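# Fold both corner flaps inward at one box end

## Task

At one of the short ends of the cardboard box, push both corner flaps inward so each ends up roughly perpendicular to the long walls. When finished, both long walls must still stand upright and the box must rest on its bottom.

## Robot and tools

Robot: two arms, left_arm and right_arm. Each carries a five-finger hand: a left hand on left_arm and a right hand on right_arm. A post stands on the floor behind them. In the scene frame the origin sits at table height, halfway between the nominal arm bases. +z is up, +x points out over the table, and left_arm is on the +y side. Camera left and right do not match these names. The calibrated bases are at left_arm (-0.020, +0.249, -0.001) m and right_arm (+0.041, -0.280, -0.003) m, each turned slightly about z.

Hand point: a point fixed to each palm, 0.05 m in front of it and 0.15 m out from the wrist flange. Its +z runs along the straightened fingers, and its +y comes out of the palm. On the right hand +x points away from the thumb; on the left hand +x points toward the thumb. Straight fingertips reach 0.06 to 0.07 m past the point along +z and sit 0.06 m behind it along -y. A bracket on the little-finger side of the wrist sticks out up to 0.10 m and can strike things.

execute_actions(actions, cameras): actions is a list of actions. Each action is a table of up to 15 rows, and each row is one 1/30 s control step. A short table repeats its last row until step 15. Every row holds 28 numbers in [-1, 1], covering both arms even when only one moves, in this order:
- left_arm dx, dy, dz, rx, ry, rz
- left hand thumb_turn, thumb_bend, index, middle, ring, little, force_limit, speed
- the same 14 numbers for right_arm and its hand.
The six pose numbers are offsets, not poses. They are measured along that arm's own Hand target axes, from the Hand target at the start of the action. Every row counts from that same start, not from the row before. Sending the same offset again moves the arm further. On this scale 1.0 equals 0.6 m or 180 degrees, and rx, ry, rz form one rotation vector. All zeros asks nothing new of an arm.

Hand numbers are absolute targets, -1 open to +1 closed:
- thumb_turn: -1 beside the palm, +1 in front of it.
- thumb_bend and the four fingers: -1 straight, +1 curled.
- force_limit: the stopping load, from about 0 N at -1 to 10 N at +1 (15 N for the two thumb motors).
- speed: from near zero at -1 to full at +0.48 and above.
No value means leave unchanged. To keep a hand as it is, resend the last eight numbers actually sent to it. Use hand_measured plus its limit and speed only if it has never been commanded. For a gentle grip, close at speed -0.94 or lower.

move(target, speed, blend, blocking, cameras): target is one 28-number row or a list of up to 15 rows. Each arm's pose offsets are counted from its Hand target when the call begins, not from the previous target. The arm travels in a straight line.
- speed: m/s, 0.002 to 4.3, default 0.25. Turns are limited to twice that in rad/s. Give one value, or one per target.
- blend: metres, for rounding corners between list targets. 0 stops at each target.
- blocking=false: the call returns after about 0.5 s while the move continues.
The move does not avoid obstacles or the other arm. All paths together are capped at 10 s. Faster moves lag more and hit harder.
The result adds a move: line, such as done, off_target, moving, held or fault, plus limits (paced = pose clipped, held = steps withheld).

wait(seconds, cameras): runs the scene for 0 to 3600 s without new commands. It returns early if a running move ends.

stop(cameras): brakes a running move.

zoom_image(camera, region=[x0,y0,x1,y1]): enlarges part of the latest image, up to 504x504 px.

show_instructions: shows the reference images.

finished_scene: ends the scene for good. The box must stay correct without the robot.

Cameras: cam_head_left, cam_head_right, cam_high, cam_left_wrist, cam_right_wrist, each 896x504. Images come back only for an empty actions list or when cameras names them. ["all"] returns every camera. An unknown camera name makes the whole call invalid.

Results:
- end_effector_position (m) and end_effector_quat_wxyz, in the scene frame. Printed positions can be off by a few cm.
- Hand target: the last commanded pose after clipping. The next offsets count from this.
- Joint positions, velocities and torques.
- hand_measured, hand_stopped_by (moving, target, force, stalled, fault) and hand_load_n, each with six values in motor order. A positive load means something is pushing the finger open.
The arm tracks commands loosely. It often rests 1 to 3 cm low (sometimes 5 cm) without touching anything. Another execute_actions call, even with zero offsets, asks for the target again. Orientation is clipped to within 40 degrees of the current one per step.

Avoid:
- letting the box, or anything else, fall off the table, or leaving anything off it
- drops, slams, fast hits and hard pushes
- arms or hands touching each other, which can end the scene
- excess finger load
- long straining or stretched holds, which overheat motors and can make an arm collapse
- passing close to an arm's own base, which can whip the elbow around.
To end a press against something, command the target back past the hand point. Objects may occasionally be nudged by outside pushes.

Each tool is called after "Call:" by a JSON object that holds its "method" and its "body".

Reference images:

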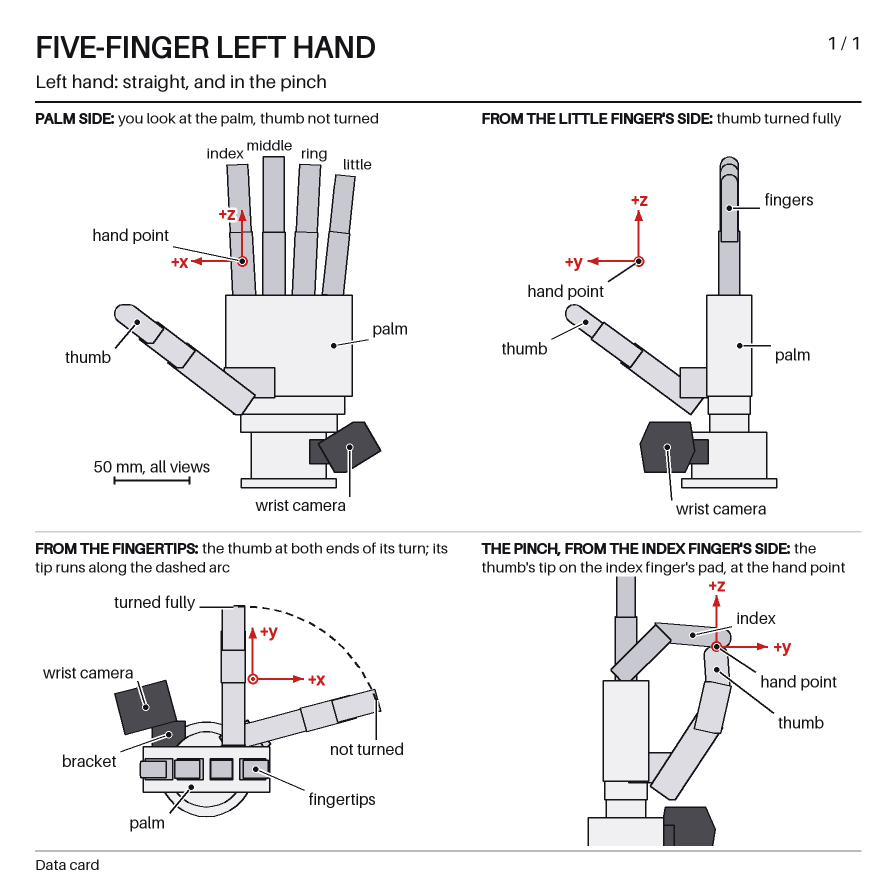

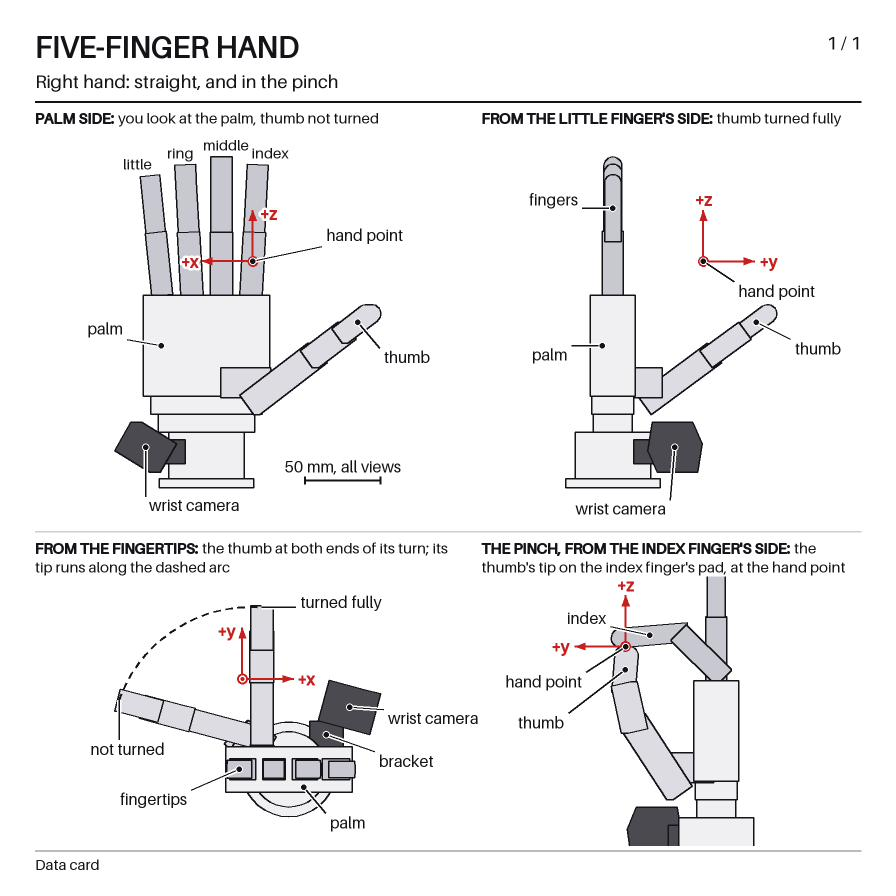

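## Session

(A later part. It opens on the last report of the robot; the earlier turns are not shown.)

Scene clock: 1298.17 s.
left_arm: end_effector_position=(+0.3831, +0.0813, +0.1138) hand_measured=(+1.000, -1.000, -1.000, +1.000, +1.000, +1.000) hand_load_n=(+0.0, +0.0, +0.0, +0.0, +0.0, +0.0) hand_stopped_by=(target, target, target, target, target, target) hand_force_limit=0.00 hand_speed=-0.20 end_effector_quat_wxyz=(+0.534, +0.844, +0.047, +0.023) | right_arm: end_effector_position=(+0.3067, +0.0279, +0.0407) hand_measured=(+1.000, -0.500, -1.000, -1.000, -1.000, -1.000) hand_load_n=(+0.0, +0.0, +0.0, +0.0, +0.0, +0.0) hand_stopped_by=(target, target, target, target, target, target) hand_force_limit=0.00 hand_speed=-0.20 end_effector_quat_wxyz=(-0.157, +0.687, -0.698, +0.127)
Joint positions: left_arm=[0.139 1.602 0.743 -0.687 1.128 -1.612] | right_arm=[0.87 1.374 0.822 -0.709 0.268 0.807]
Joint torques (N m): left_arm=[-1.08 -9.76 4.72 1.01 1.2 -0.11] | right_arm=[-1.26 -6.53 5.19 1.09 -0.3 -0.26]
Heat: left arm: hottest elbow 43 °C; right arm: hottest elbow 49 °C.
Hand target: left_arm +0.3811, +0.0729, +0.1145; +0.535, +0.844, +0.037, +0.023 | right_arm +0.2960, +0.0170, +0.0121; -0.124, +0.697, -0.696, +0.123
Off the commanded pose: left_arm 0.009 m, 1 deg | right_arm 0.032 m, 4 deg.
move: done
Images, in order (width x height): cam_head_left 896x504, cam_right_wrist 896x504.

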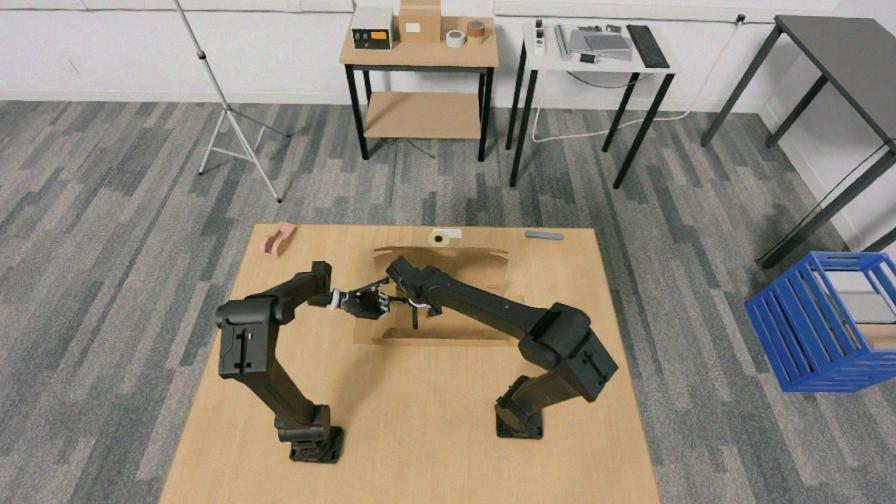

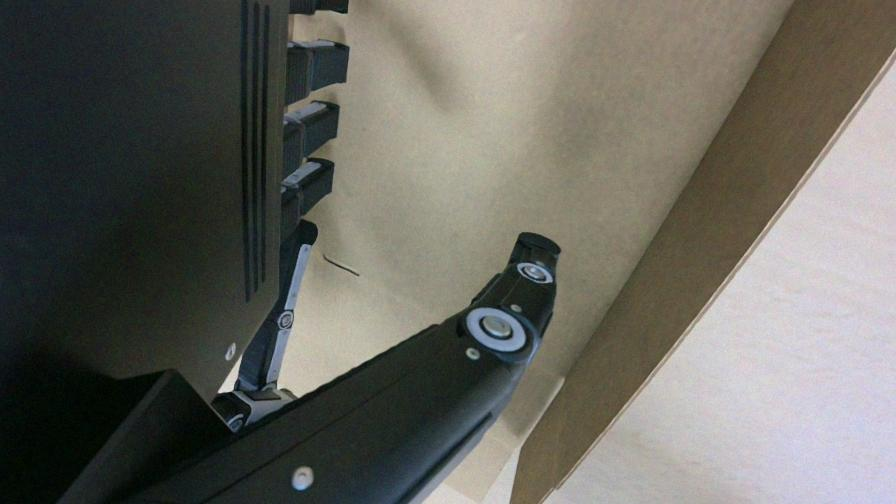

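Call:
{"method": "move", "body": {"target": [0.0149,0.0005,0.001,0,0,0, 1,-1,-1,1,1,1,0,-0.2, 0,0,0,0,0,0, 1,-0.5,-1,-1,-1,-1,0,-0.2], "speed": 0.05, "cameras": ["cam_right_wrist","cam_head_left","cam_high"]}}

Call:
{"method": "zoom_image", "body": {"camera": "cam_head_left", "region": [330, 225, 550, 365]}}

Call:
{"method": "zoom_image", "body": {"camera": "cam_high", "region": [440, 100, 580, 260]}}

Scene clock: 1308.97 s.
left_arm: end_effector_position=(+0.3833, +0.0813, +0.1137) hand_measured=(+1.000, -1.000, -1.000, +1.000, +1.000, +1.000) hand_load_n=(+0.0, +0.0, +0.0, +0.0, +0.0, +0.0) hand_stopped_by=(target, target, target, target, target, target) hand_force_limit=0.00 hand_speed=-0.20 end_effector_quat_wxyz=(+0.534, +0.844, +0.049, +0.021) | right_arm: end_effector_position=(+0.3067, +0.0279, +0.0407) hand_measured=(+1.000, -0.500, -1.000, -1.000, -1.000, -1.000) hand_load_n=(+0.0, +0.0, +0.0, +0.5, +0.0, +0.0) hand_stopped_by=(target, target, target, target, target, target) hand_force_limit=0.00 hand_speed=-0.20 end_effector_quat_wxyz=(-0.157, +0.687, -0.698, +0.127)
Joint positions: left_arm=[0.138 1.602 0.743 -0.687 1.128 -1.616] | right_arm=[0.87 1.374 0.822 -0.709 0.268 0.807]
Joint torques (N m): left_arm=[-0.91 -8.47 6.38 0.83 1.21 -0.11] | right_arm=[-1.26 -6.89 5.18 1.03 -0.3 -0.27]
Heat: left arm: hottest elbow 42 °C; right arm: hottest elbow 49 °C.
Hand target: left_arm +0.3900, +0.0729, +0.1145; +0.535, +0.844, +0.037, +0.023 | right_arm +0.2960, +0.0170, +0.0121; -0.124, +0.697, -0.696, +0.123
Off the commanded pose: left_arm 0.011 m, 1 deg | right_arm 0.032 m, 4 deg.
move: off_target (left_arm)
Images, in order (width x height): cam_head_left 896x504, cam_high 896x504, cam_right_wrist 896x504.

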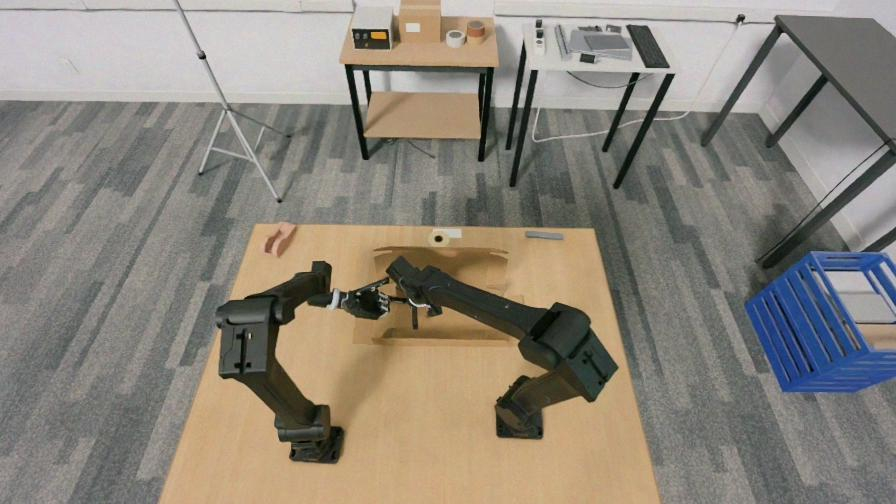

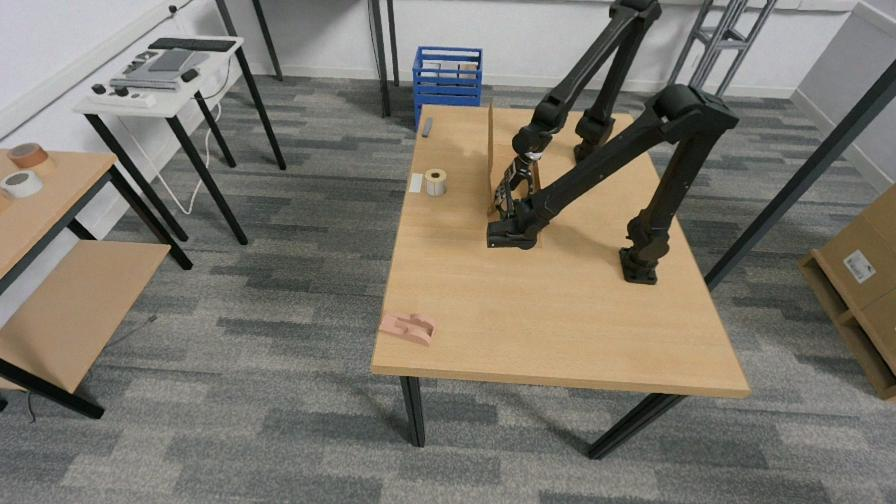

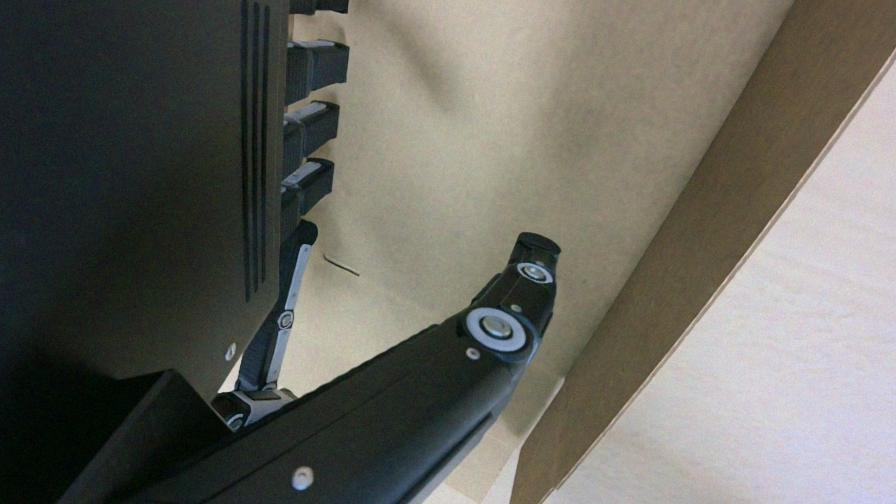

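Scaled by 2.291.

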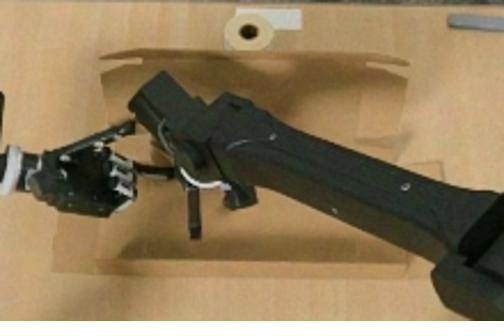

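Scaled by 3.150.

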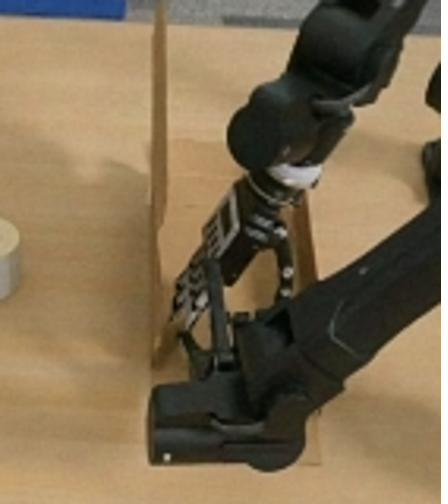

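Call:
{"method": "move", "body": {"target": [[-0.0647,-0.0109,-0.0233,0,0,0, 1,-1,-1,1,1,1,0,-0.2, 0,0,0,0,0,0, 1,-0.5,-1,-1,-1,-1,0,-0.2],[-0.0635,-0.0569,-0.1217,0,0,0, 1,-1,-1,1,1,1,0,-0.2, 0,0,0,0,0,0, 1,-0.5,-1,-1,-1,-1,0,-0.2]], "speed": 0.08, "blend": [0.006,0], "cameras": ["cam_right_wrist","cam_head_left"]}}

Call:
{"method": "zoom_image", "body": {"camera": "cam_head_left", "region": [340, 250, 420, 360]}}

Call:
{"method": "zoom_image", "body": {"camera": "cam_right_wrist", "region": [200, 150, 500, 450]}}

Scene clock: 1324.87 s.
left_arm: end_effector_position=(+0.3372, +0.1452, +0.1138) hand_measured=(+1.000, -1.000, -1.000, +1.000, +1.000, +1.000) hand_load_n=(-0.5, +0.0, +0.0, +0.0, +0.0, +0.0) hand_stopped_by=(target, target, target, target, target, target) hand_force_limit=0.00 hand_speed=-0.20 end_effector_quat_wxyz=(+0.536, +0.843, +0.038, +0.021) | right_arm: end_effector_position=(+0.3067, +0.0279, +0.0407) hand_measured=(+1.000, -0.500, -1.000, -1.000, -1.000, -1.000) hand_load_n=(+0.0, +0.0, +0.0, +0.0, +0.0, +0.0) hand_stopped_by=(target, target, target, target, target, target) hand_force_limit=0.00 hand_speed=-0.20 end_effector_quat_wxyz=(-0.157, +0.687, -0.698, +0.127)
Joint positions: left_arm=[0.352 1.627 0.745 -1.116 1.087 -1.102] | right_arm=[0.87 1.374 0.822 -0.709 0.268 0.807]
Joint torques (N m): left_arm=[0.85 -7.88 6.06 -0.9 0.79 0.09] | right_arm=[-1.08 -6.65 5.24 1.03 -0.31 -0.26]
Heat: left arm: hottest elbow 42 °C; right arm: hottest elbow 48 °C.
Hand target: left_arm +0.3451, +0.1500, +0.1147; +0.535, +0.844, +0.037, +0.023 | right_arm +0.2960, +0.0170, +0.0121; -0.124, +0.697, -0.696, +0.123
Off the commanded pose: left_arm 0.009 m, 0 deg | right_arm 0.032 m, 4 deg.
move: done
Images, in order (width x height): cam_head_left 896x504, cam_right_wrist 896x504.

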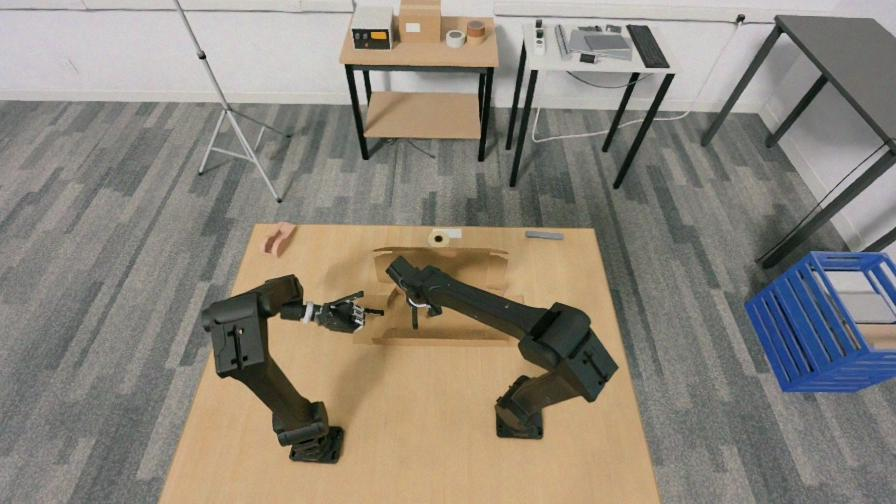

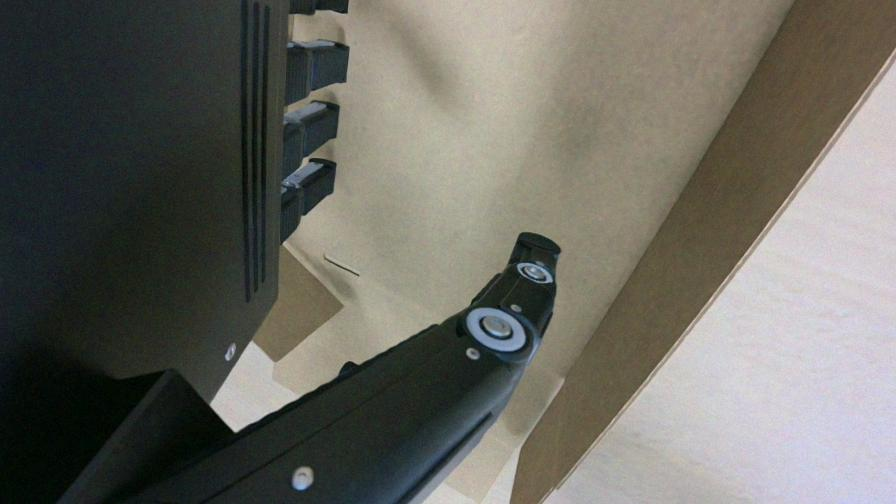

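Scaled by 4.582.

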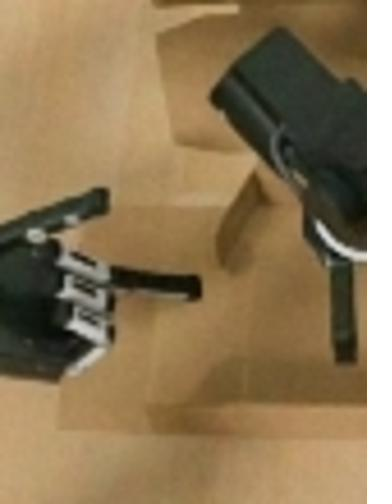

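Scaled by 1.680.

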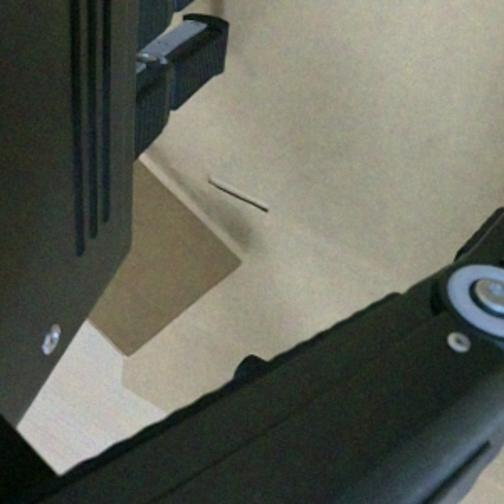

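Call:
{"method": "move", "body": {"target": [[0,0,0,0,0,0, 1,-1,-1,1,1,1,0,-0.2, 0,-0.02,-0.0548,0,0,0, 1,-0.5,-1,-1,-1,-1,0,-0.2],[0,0,0,0,0,0, 1,-1,-1,1,1,1,0,-0.2, 0.05,-0.02,-0.0548,0,0,0, 1,-0.5,-1,-1,-1,-1,0,-0.2],[0,0,0,0,0,0, 1,-1,-1,1,1,1,0,-0.2, 0.05,0,0,0,0,0, 1,-0.5,-1,-1,-1,-1,0,-0.2]], "speed": [0.1,0.1,0.05], "blend": 0.008, "cameras": ["cam_right_wrist","cam_head_left"]}}

Call:
{"method": "zoom_image", "body": {"camera": "cam_head_left", "region": [330, 225, 550, 365]}}

Call:
{"method": "zoom_image", "body": {"camera": "cam_right_wrist", "region": [200, 150, 600, 504]}}

Scene clock: 1446.57 s.
left_arm: end_effector_position=(+0.3371, +0.1452, +0.1139) hand_measured=(+1.000, -1.000, -1.000, +1.000, +1.000, +1.000) hand_load_n=(+0.0, +0.0, +0.0, +0.0, +0.0, +0.0) hand_stopped_by=(target, target, target, target, target, target) hand_force_limit=0.00 hand_speed=-0.20 end_effector_quat_wxyz=(+0.536, +0.843, +0.037, +0.021) | right_arm: end_effector_position=(+0.3050, -0.0002, +0.0410) hand_measured=(+1.000, -0.500, -1.000, -1.000, -1.000, -1.000) hand_load_n=(+0.0, +0.0, +0.0, +0.0, +0.0, +0.0) hand_stopped_by=(target, target, target, target, target, target) hand_force_limit=0.00 hand_speed=-0.20 end_effector_quat_wxyz=(-0.157, +0.690, -0.696, +0.125)
Joint positions: left_arm=[0.352 1.627 0.745 -1.116 1.087 -1.101] | right_arm=[0.815 1.315 0.767 -0.698 0.246 0.747]
Joint torques (N m): left_arm=[1.14 -8.41 6.02 -0.98 0.76 0.06] | right_arm=[-1.55 -5.89 5.09 1.36 -0.02 -0.25]
Heat: left arm: hottest elbow 43 °C; right arm: hottest elbow 47 °C.
Hand target: left_arm +0.3451, +0.1500, +0.1148; +0.535, +0.844, +0.037, +0.023 | right_arm +0.2962, -0.0130, +0.0122; -0.124, +0.697, -0.696, +0.123
Off the commanded pose: left_arm 0.009 m, 0 deg | right_arm 0.033 m, 4 deg.
move: off_target (right_arm)
Images, in order (width x height): cam_head_left 896x504, cam_right_wrist 896x504.

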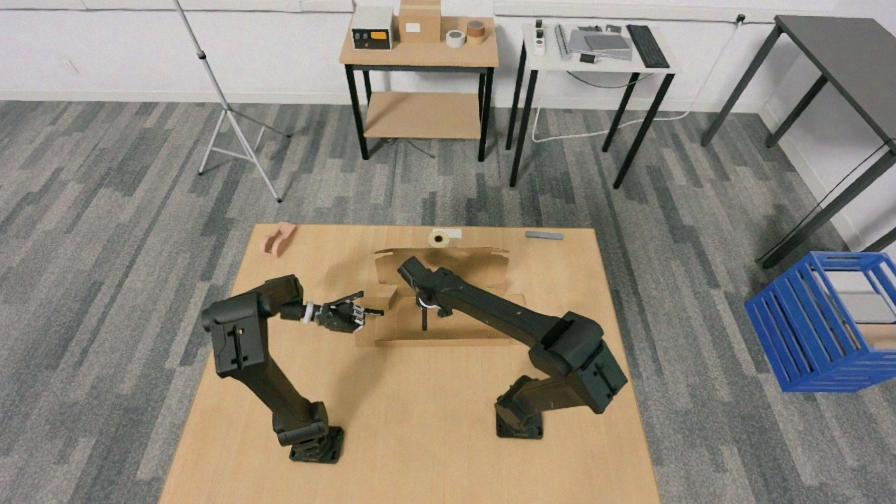

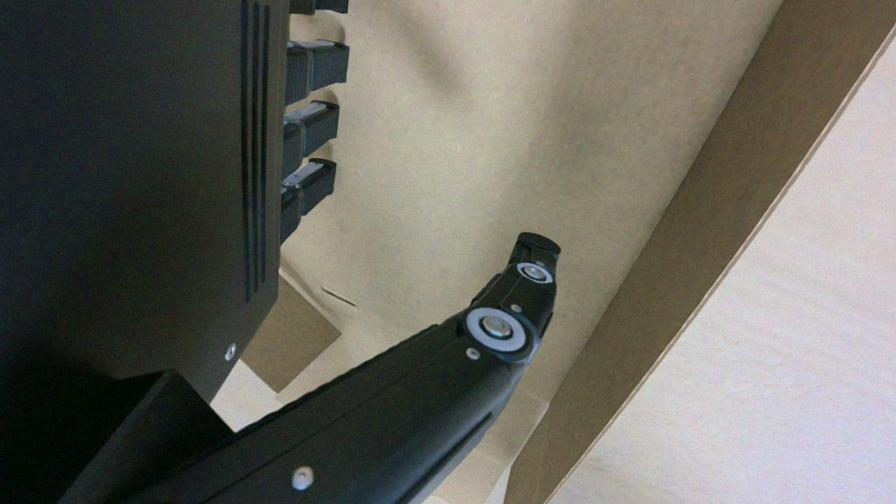

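Scaled by 2.291.

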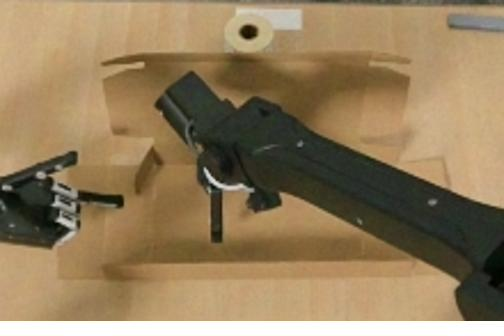

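Scaled by 1.260.

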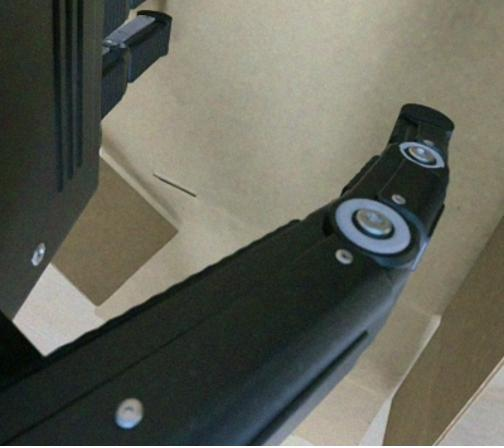

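Call:
{"method": "zoom_image", "body": {"camera": "cam_head_left", "region": [340, 240, 420, 360]}}

Scaled by 4.200.

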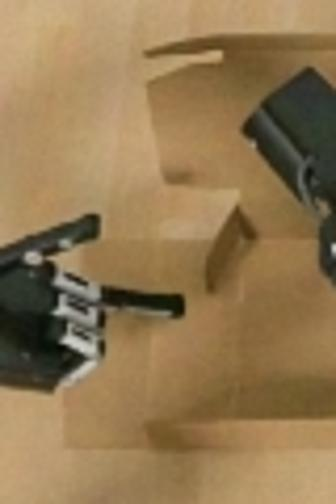

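Call:
{"method": "move", "body": {"target": [[0.0515,-0.0012,0.0053,0,0,0, 1,-1,-1,1,1,1,0,-0.2, 0,0,0,0,0,0, 1,-0.5,-1,-1,-1,-1,0,-0.2],[0.0332,0.023,0.057,0,0,0, 1,-1,-1,1,1,1,0,-0.2, 0,0,0,0,0,0, 1,-0.5,-1,-1,-1,-1,0,-0.2],[0.023,0.0315,0.0752,0,0,0, 1,-1,-1,1,1,1,0,-0.2, 0,0,0,0,0,0, 1,-0.5,-1,-1,-1,-1,0,-0.2],[0.0212,0.0403,0.094,0,0,0, 1,-1,-1,1,1,1,0,-0.2, 0,0,0,0,0,0, 1,-0.5,-1,-1,-1,-1,0,-0.2],[0.026,0.0488,0.1125,0,0,0, 1,-1,-1,1,1,1,0,-0.2, 0,0,0,0,0,0, 1,-0.5,-1,-1,-1,-1,0,-0.2],[0.0395,0.0565,0.1287,0,0,0, 1,-1,-1,1,1,1,0,-0.2, 0,0,0,0,0,0, 1,-0.5,-1,-1,-1,-1,0,-0.2],[0.0553,0.0613,0.1392,0,0,0, 1,-1,-1,1,1,1,0,-0.2, 0,0,0,0,0,0, 1,-0.5,-1,-1,-1,-1,0,-0.2]], "speed": 0.05, "blend": [0.004,0.004,0.004,0.004,0.004,0.004,0], "cameras": ["cam_right_wrist","cam_head_left","cam_head_right","cam_left_wrist"]}}

Call:
{"method": "zoom_image", "body": {"camera": "cam_head_left", "region": [340, 240, 440, 360]}}

Call:
{"method": "zoom_image", "body": {"camera": "cam_right_wrist", "region": [200, 150, 500, 450]}}

Scene clock: 1517.30 s.
left_arm: end_effector_position=(+0.3838, +0.0697, +0.1124) hand_measured=(+1.000, -1.000, -1.000, +1.000, +1.000, +1.000) hand_load_n=(+0.0, +0.0, +0.0, +0.0, +0.0, +0.0) hand_stopped_by=(target, target, target, target, target, target) hand_force_limit=0.00 hand_speed=-0.20 end_effector_quat_wxyz=(+0.533, +0.844, +0.046, +0.023) | right_arm: end_effector_position=(+0.3064, -0.0006, +0.0407) hand_measured=(+1.000, -0.500, -1.000, -1.000, -1.000, -1.000) hand_load_n=(+0.0, +0.0, +0.0, +0.5, -0.5, +0.0) hand_stopped_by=(target, target, target, target, target, target) hand_force_limit=0.00 hand_speed=-0.20 end_effector_quat_wxyz=(-0.158, +0.688, -0.697, +0.126)
Joint positions: left_arm=[0.106 1.594 0.728 -0.61 1.124 -1.686] | right_arm=[0.814 1.316 0.767 -0.695 0.249 0.747]
Joint torques (N m): left_arm=[-1.32 -9.23 5.64 0.91 1.27 -0.1] | right_arm=[-1.32 -6.07 5.07 1.2 -0.16 -0.26]
Heat: left arm: hottest elbow 43 °C; right arm: hottest elbow 47 °C.
Hand target: left_arm +0.3860, +0.0620, +0.1125; +0.535, +0.844, +0.037, +0.023 | right_arm +0.2961, -0.0130, +0.0122; -0.123, +0.697, -0.696, +0.123
Off the commanded pose: left_arm 0.008 m, 1 deg | right_arm 0.033 m, 4 deg.
move: done
Images, in order (width x height): cam_head_left 896x504, cam_head_right 896x504, cam_left_wrist 896x504, cam_right_wrist 896x504.

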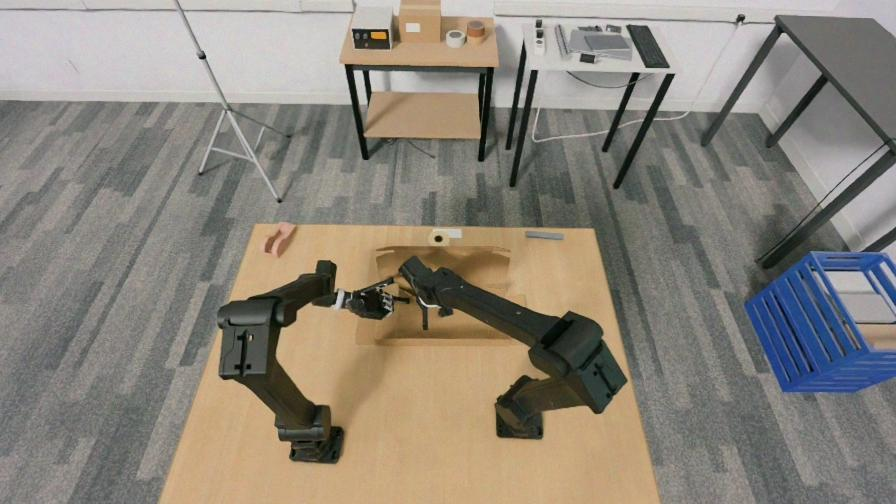

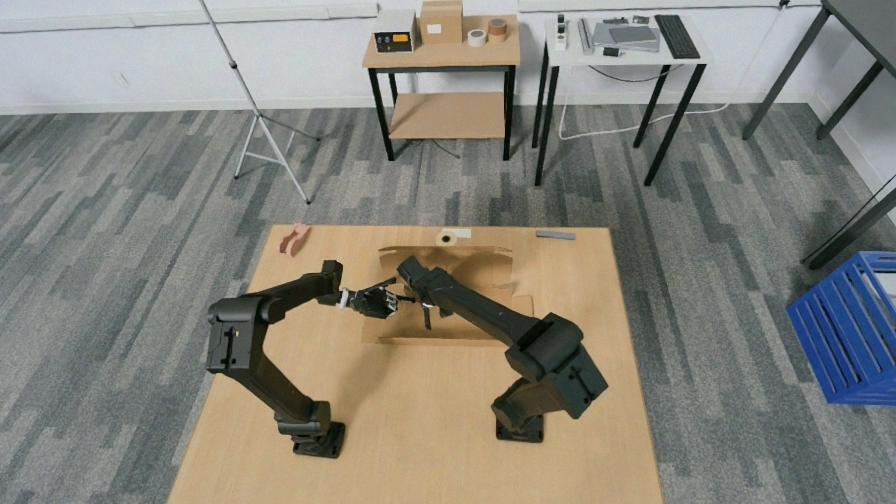

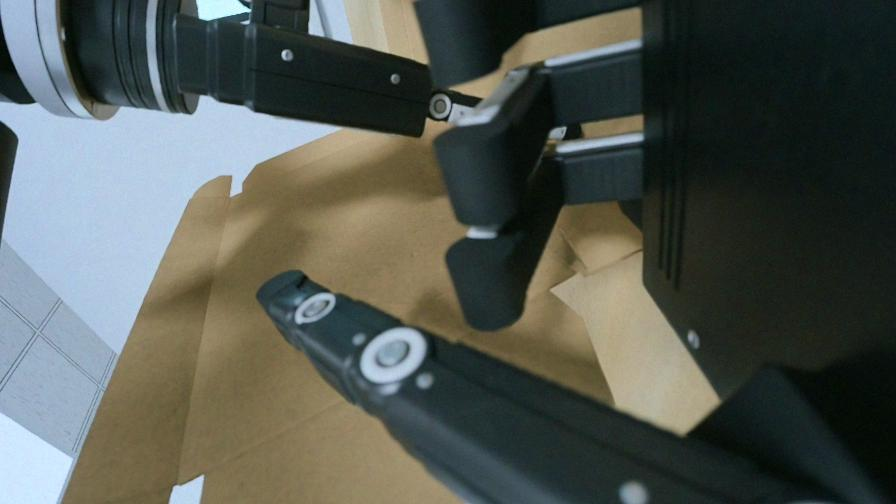

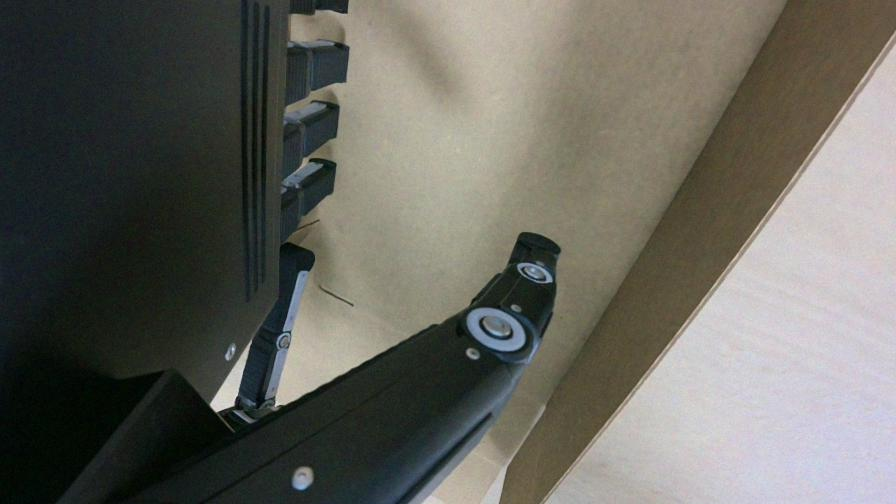

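Scaled by 4.200.

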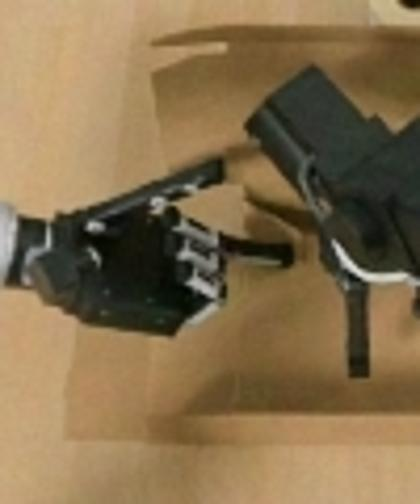

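Scaled by 1.680.

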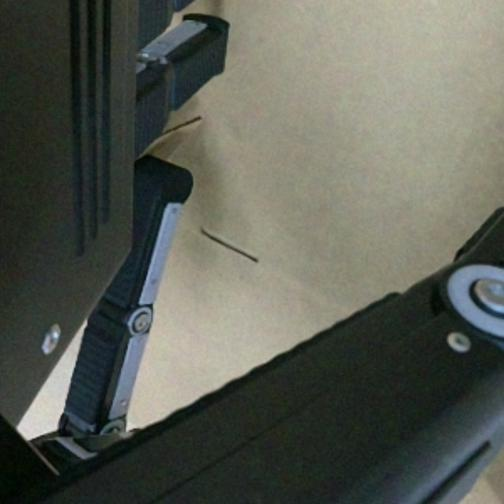

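Call:
{"method": "move", "body": {"target": [0.0332,0.002,0.0045,0,0,0, 1,-1,-1,1,1,1,0,-0.2, 0,0,0,0,0,0, 1,-0.5,-1,-1,-1,-1,0,-0.2], "speed": 0.05, "cameras": ["cam_right_wrist","cam_head_left","cam_high"]}}

Call:
{"method": "zoom_image", "body": {"camera": "cam_head_left", "region": [340, 240, 440, 360]}}

Call:
{"method": "zoom_image", "body": {"camera": "cam_high", "region": [440, 80, 580, 260]}}

Scene clock: 1531.37 s.
left_arm: end_effector_position=(+0.3933, +0.0667, +0.1101) hand_measured=(+1.000, -1.000, -1.000, +1.000, +1.000, +1.000) hand_load_n=(+0.0, -0.5, +0.0, +0.0, +0.0, +0.0) hand_stopped_by=(target, target, target, target, target, target) hand_force_limit=0.00 hand_speed=-0.20 end_effector_quat_wxyz=(+0.535, +0.843, +0.046, +0.018) | right_arm: end_effector_position=(+0.3064, -0.0006, +0.0407) hand_measured=(+1.000, -0.500, -1.000, -1.000, -1.000, -1.000) hand_load_n=(+0.0, +0.0, +0.0, -0.5, +0.0, +0.0) hand_stopped_by=(target, target, target, target, target, target) hand_force_limit=0.00 hand_speed=-0.20 end_effector_quat_wxyz=(-0.158, +0.688, -0.697, +0.126)
Joint positions: left_arm=[0.097 1.623 0.756 -0.61 1.127 -1.696] | right_arm=[0.814 1.316 0.767 -0.695 0.249 0.747]
Joint torques (N m): left_arm=[-0.15 -8.88 7.38 0.98 1.1 -0.13] | right_arm=[-1.55 -6.12 5.11 1.28 -0.14 -0.29]
Heat: left arm: hottest elbow 43 °C; right arm: hottest elbow 47 °C.
Hand target: left_arm +0.4061, +0.0607, +0.1124; +0.535, +0.844, +0.037, +0.023 | right_arm +0.2961, -0.0130, +0.0122; -0.123, +0.697, -0.696, +0.123
Off the commanded pose: left_arm 0.014 m, 1 deg | right_arm 0.033 m, 4 deg.
move: off_target (left_arm)
Images, in order (width x height): cam_head_left 896x504, cam_high 896x504, cam_right_wrist 896x504.

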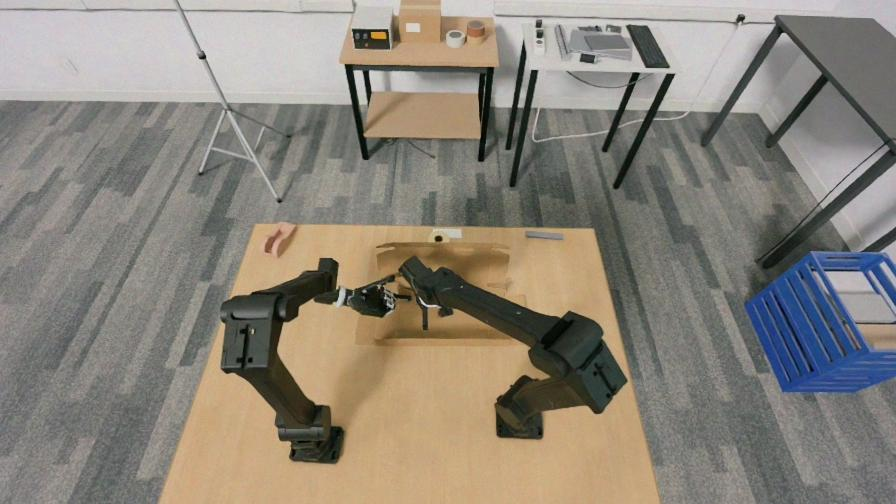

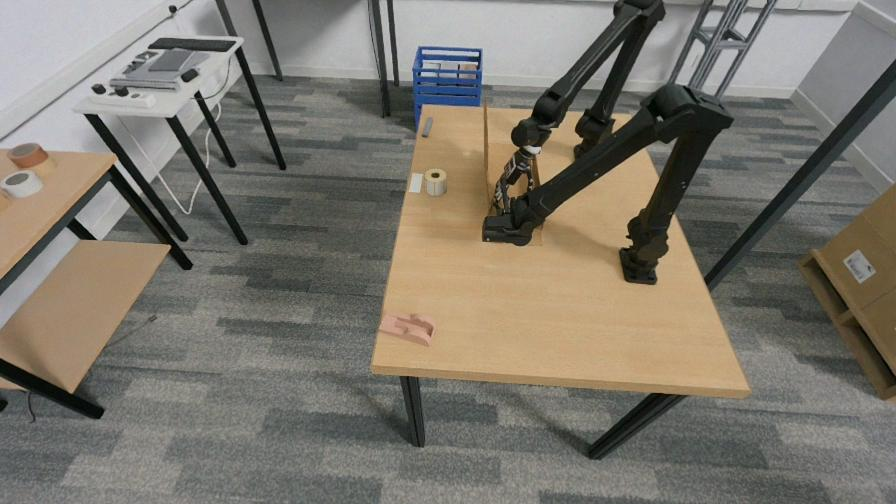

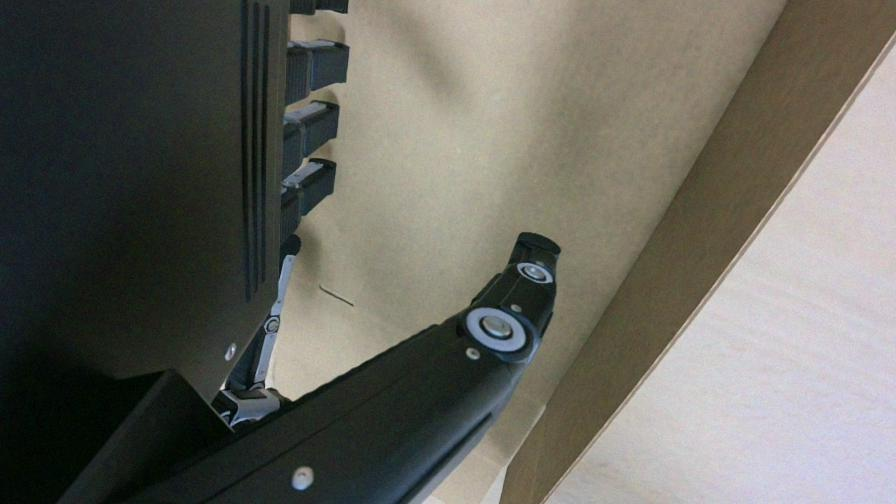

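Scaled by 4.200.

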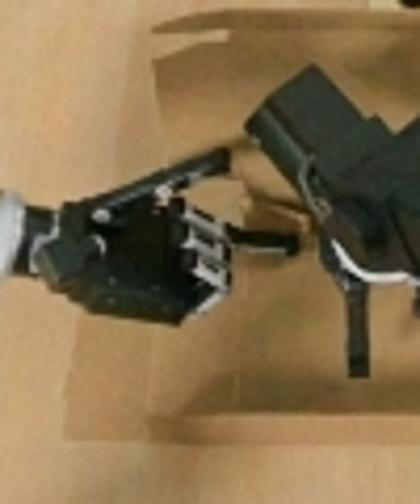

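Scaled by 2.800.

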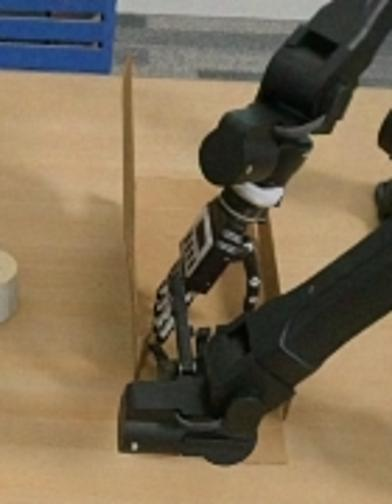

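Call:
{"method": "move", "body": {"target": [[-0.0915,-0.0105,-0.0225,0,0,0, 1,-1,-1,1,1,1,0,-0.2, 0,0,0,0,0,0, 1,-0.5,-1,-1,-1,-1,0,-0.2],[-0.0962,-0.0687,-0.147,0,0,0, 1,-1,-1,1,1,1,0,-0.2, 0,0,0,0,0,0, 1,-0.5,-1,-1,-1,-1,0,-0.2]], "speed": [0.04,0.08], "blend": [0.006,0], "cameras": ["cam_right_wrist","cam_head_left"]}}

Call:
{"method": "zoom_image", "body": {"camera": "cam_head_left", "region": [340, 240, 440, 360]}}

Call:
{"method": "zoom_image", "body": {"camera": "cam_right_wrist", "region": [200, 150, 500, 450]}}

Scene clock: 1546.67 s.
left_arm: end_effector_position=(+0.3324, +0.1478, +0.1118) hand_measured=(+1.000, -1.000, -1.000, +1.000, +1.000, +1.000) hand_load_n=(-0.5, +0.0, +0.0, +0.0, +0.0, +0.0) hand_stopped_by=(target, target, target, target, target, target) hand_force_limit=0.00 hand_speed=-0.20 end_effector_quat_wxyz=(+0.536, +0.843, +0.038, +0.021) | right_arm: end_effector_position=(+0.3065, -0.0005, +0.0408) hand_measured=(+1.000, -0.500, -1.000, -1.000, -1.000, -1.000) hand_load_n=(+0.0, +0.0, +0.0, +0.0, +0.0, +0.0) hand_stopped_by=(target, target, target, target, target, target) hand_force_limit=0.00 hand_speed=-0.20 end_effector_quat_wxyz=(-0.158, +0.688, -0.697, +0.126)
Joint positions: left_arm=[0.364 1.629 0.737 -1.126 1.082 -1.078] | right_arm=[0.814 1.316 0.767 -0.695 0.249 0.747]
Joint torques (N m): left_arm=[0.97 -8.29 5.9 -0.98 0.78 0.1] | right_arm=[-1.49 -6.12 5.12 1.22 -0.13 -0.26]
Heat: left arm: hottest elbow 44 °C; right arm: hottest elbow 47 °C.
Hand target: left_arm +0.3401, +0.1527, +0.1127; +0.535, +0.844, +0.037, +0.023 | right_arm +0.2961, -0.0129, +0.0122; -0.124, +0.697, -0.696, +0.123
Off the commanded pose: left_arm 0.009 m, 0 deg | right_arm 0.033 m, 4 deg.
move: done
Images, in order (width x height): cam_head_left 896x504, cam_right_wrist 896x504.

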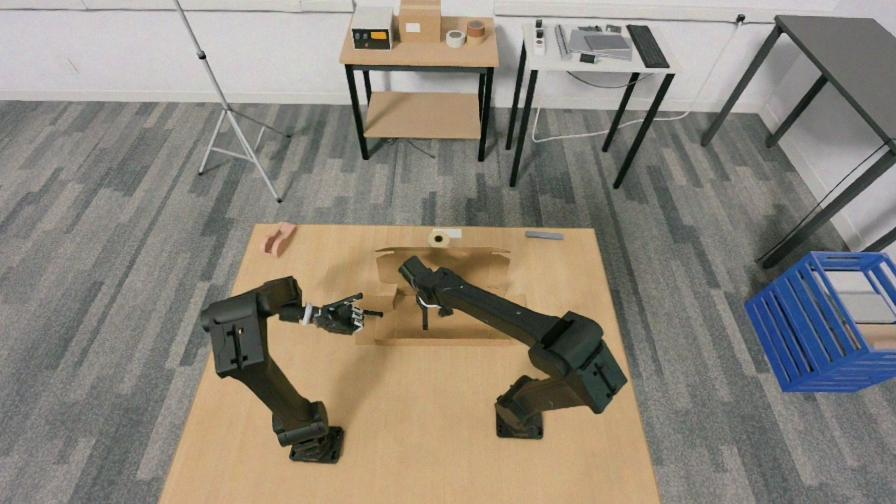

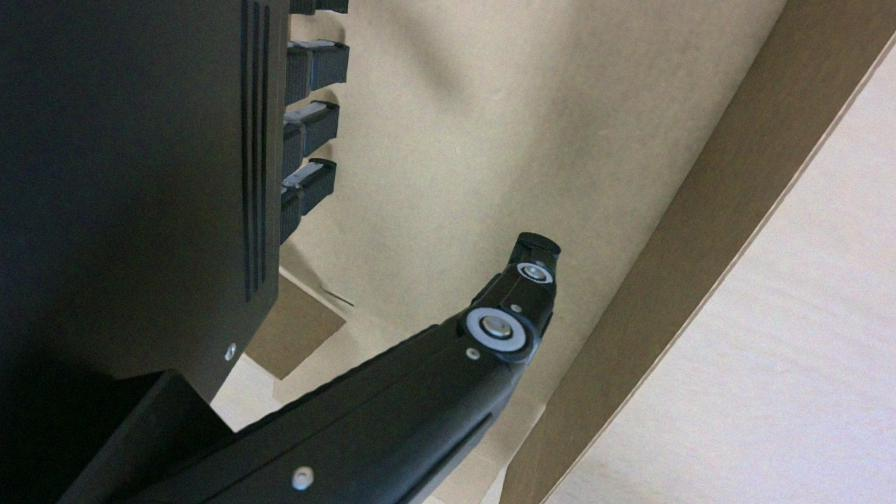

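Scaled by 4.200.

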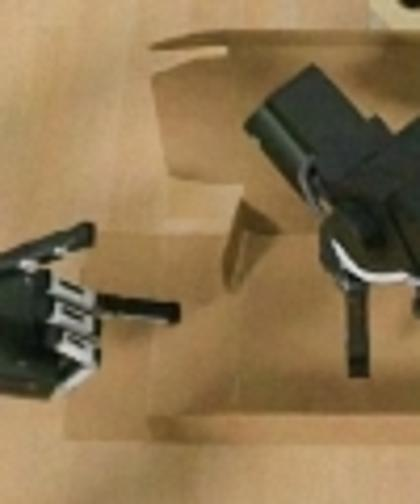

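Scaled by 1.680.

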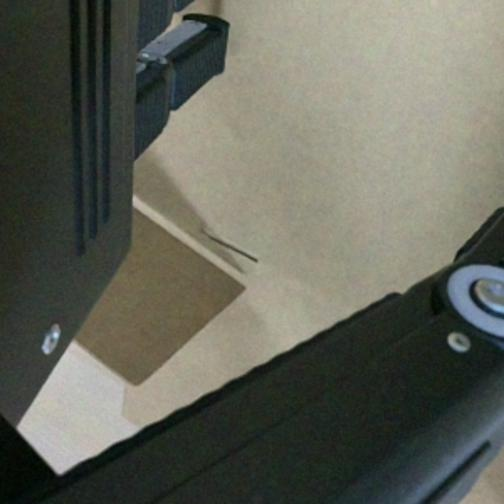

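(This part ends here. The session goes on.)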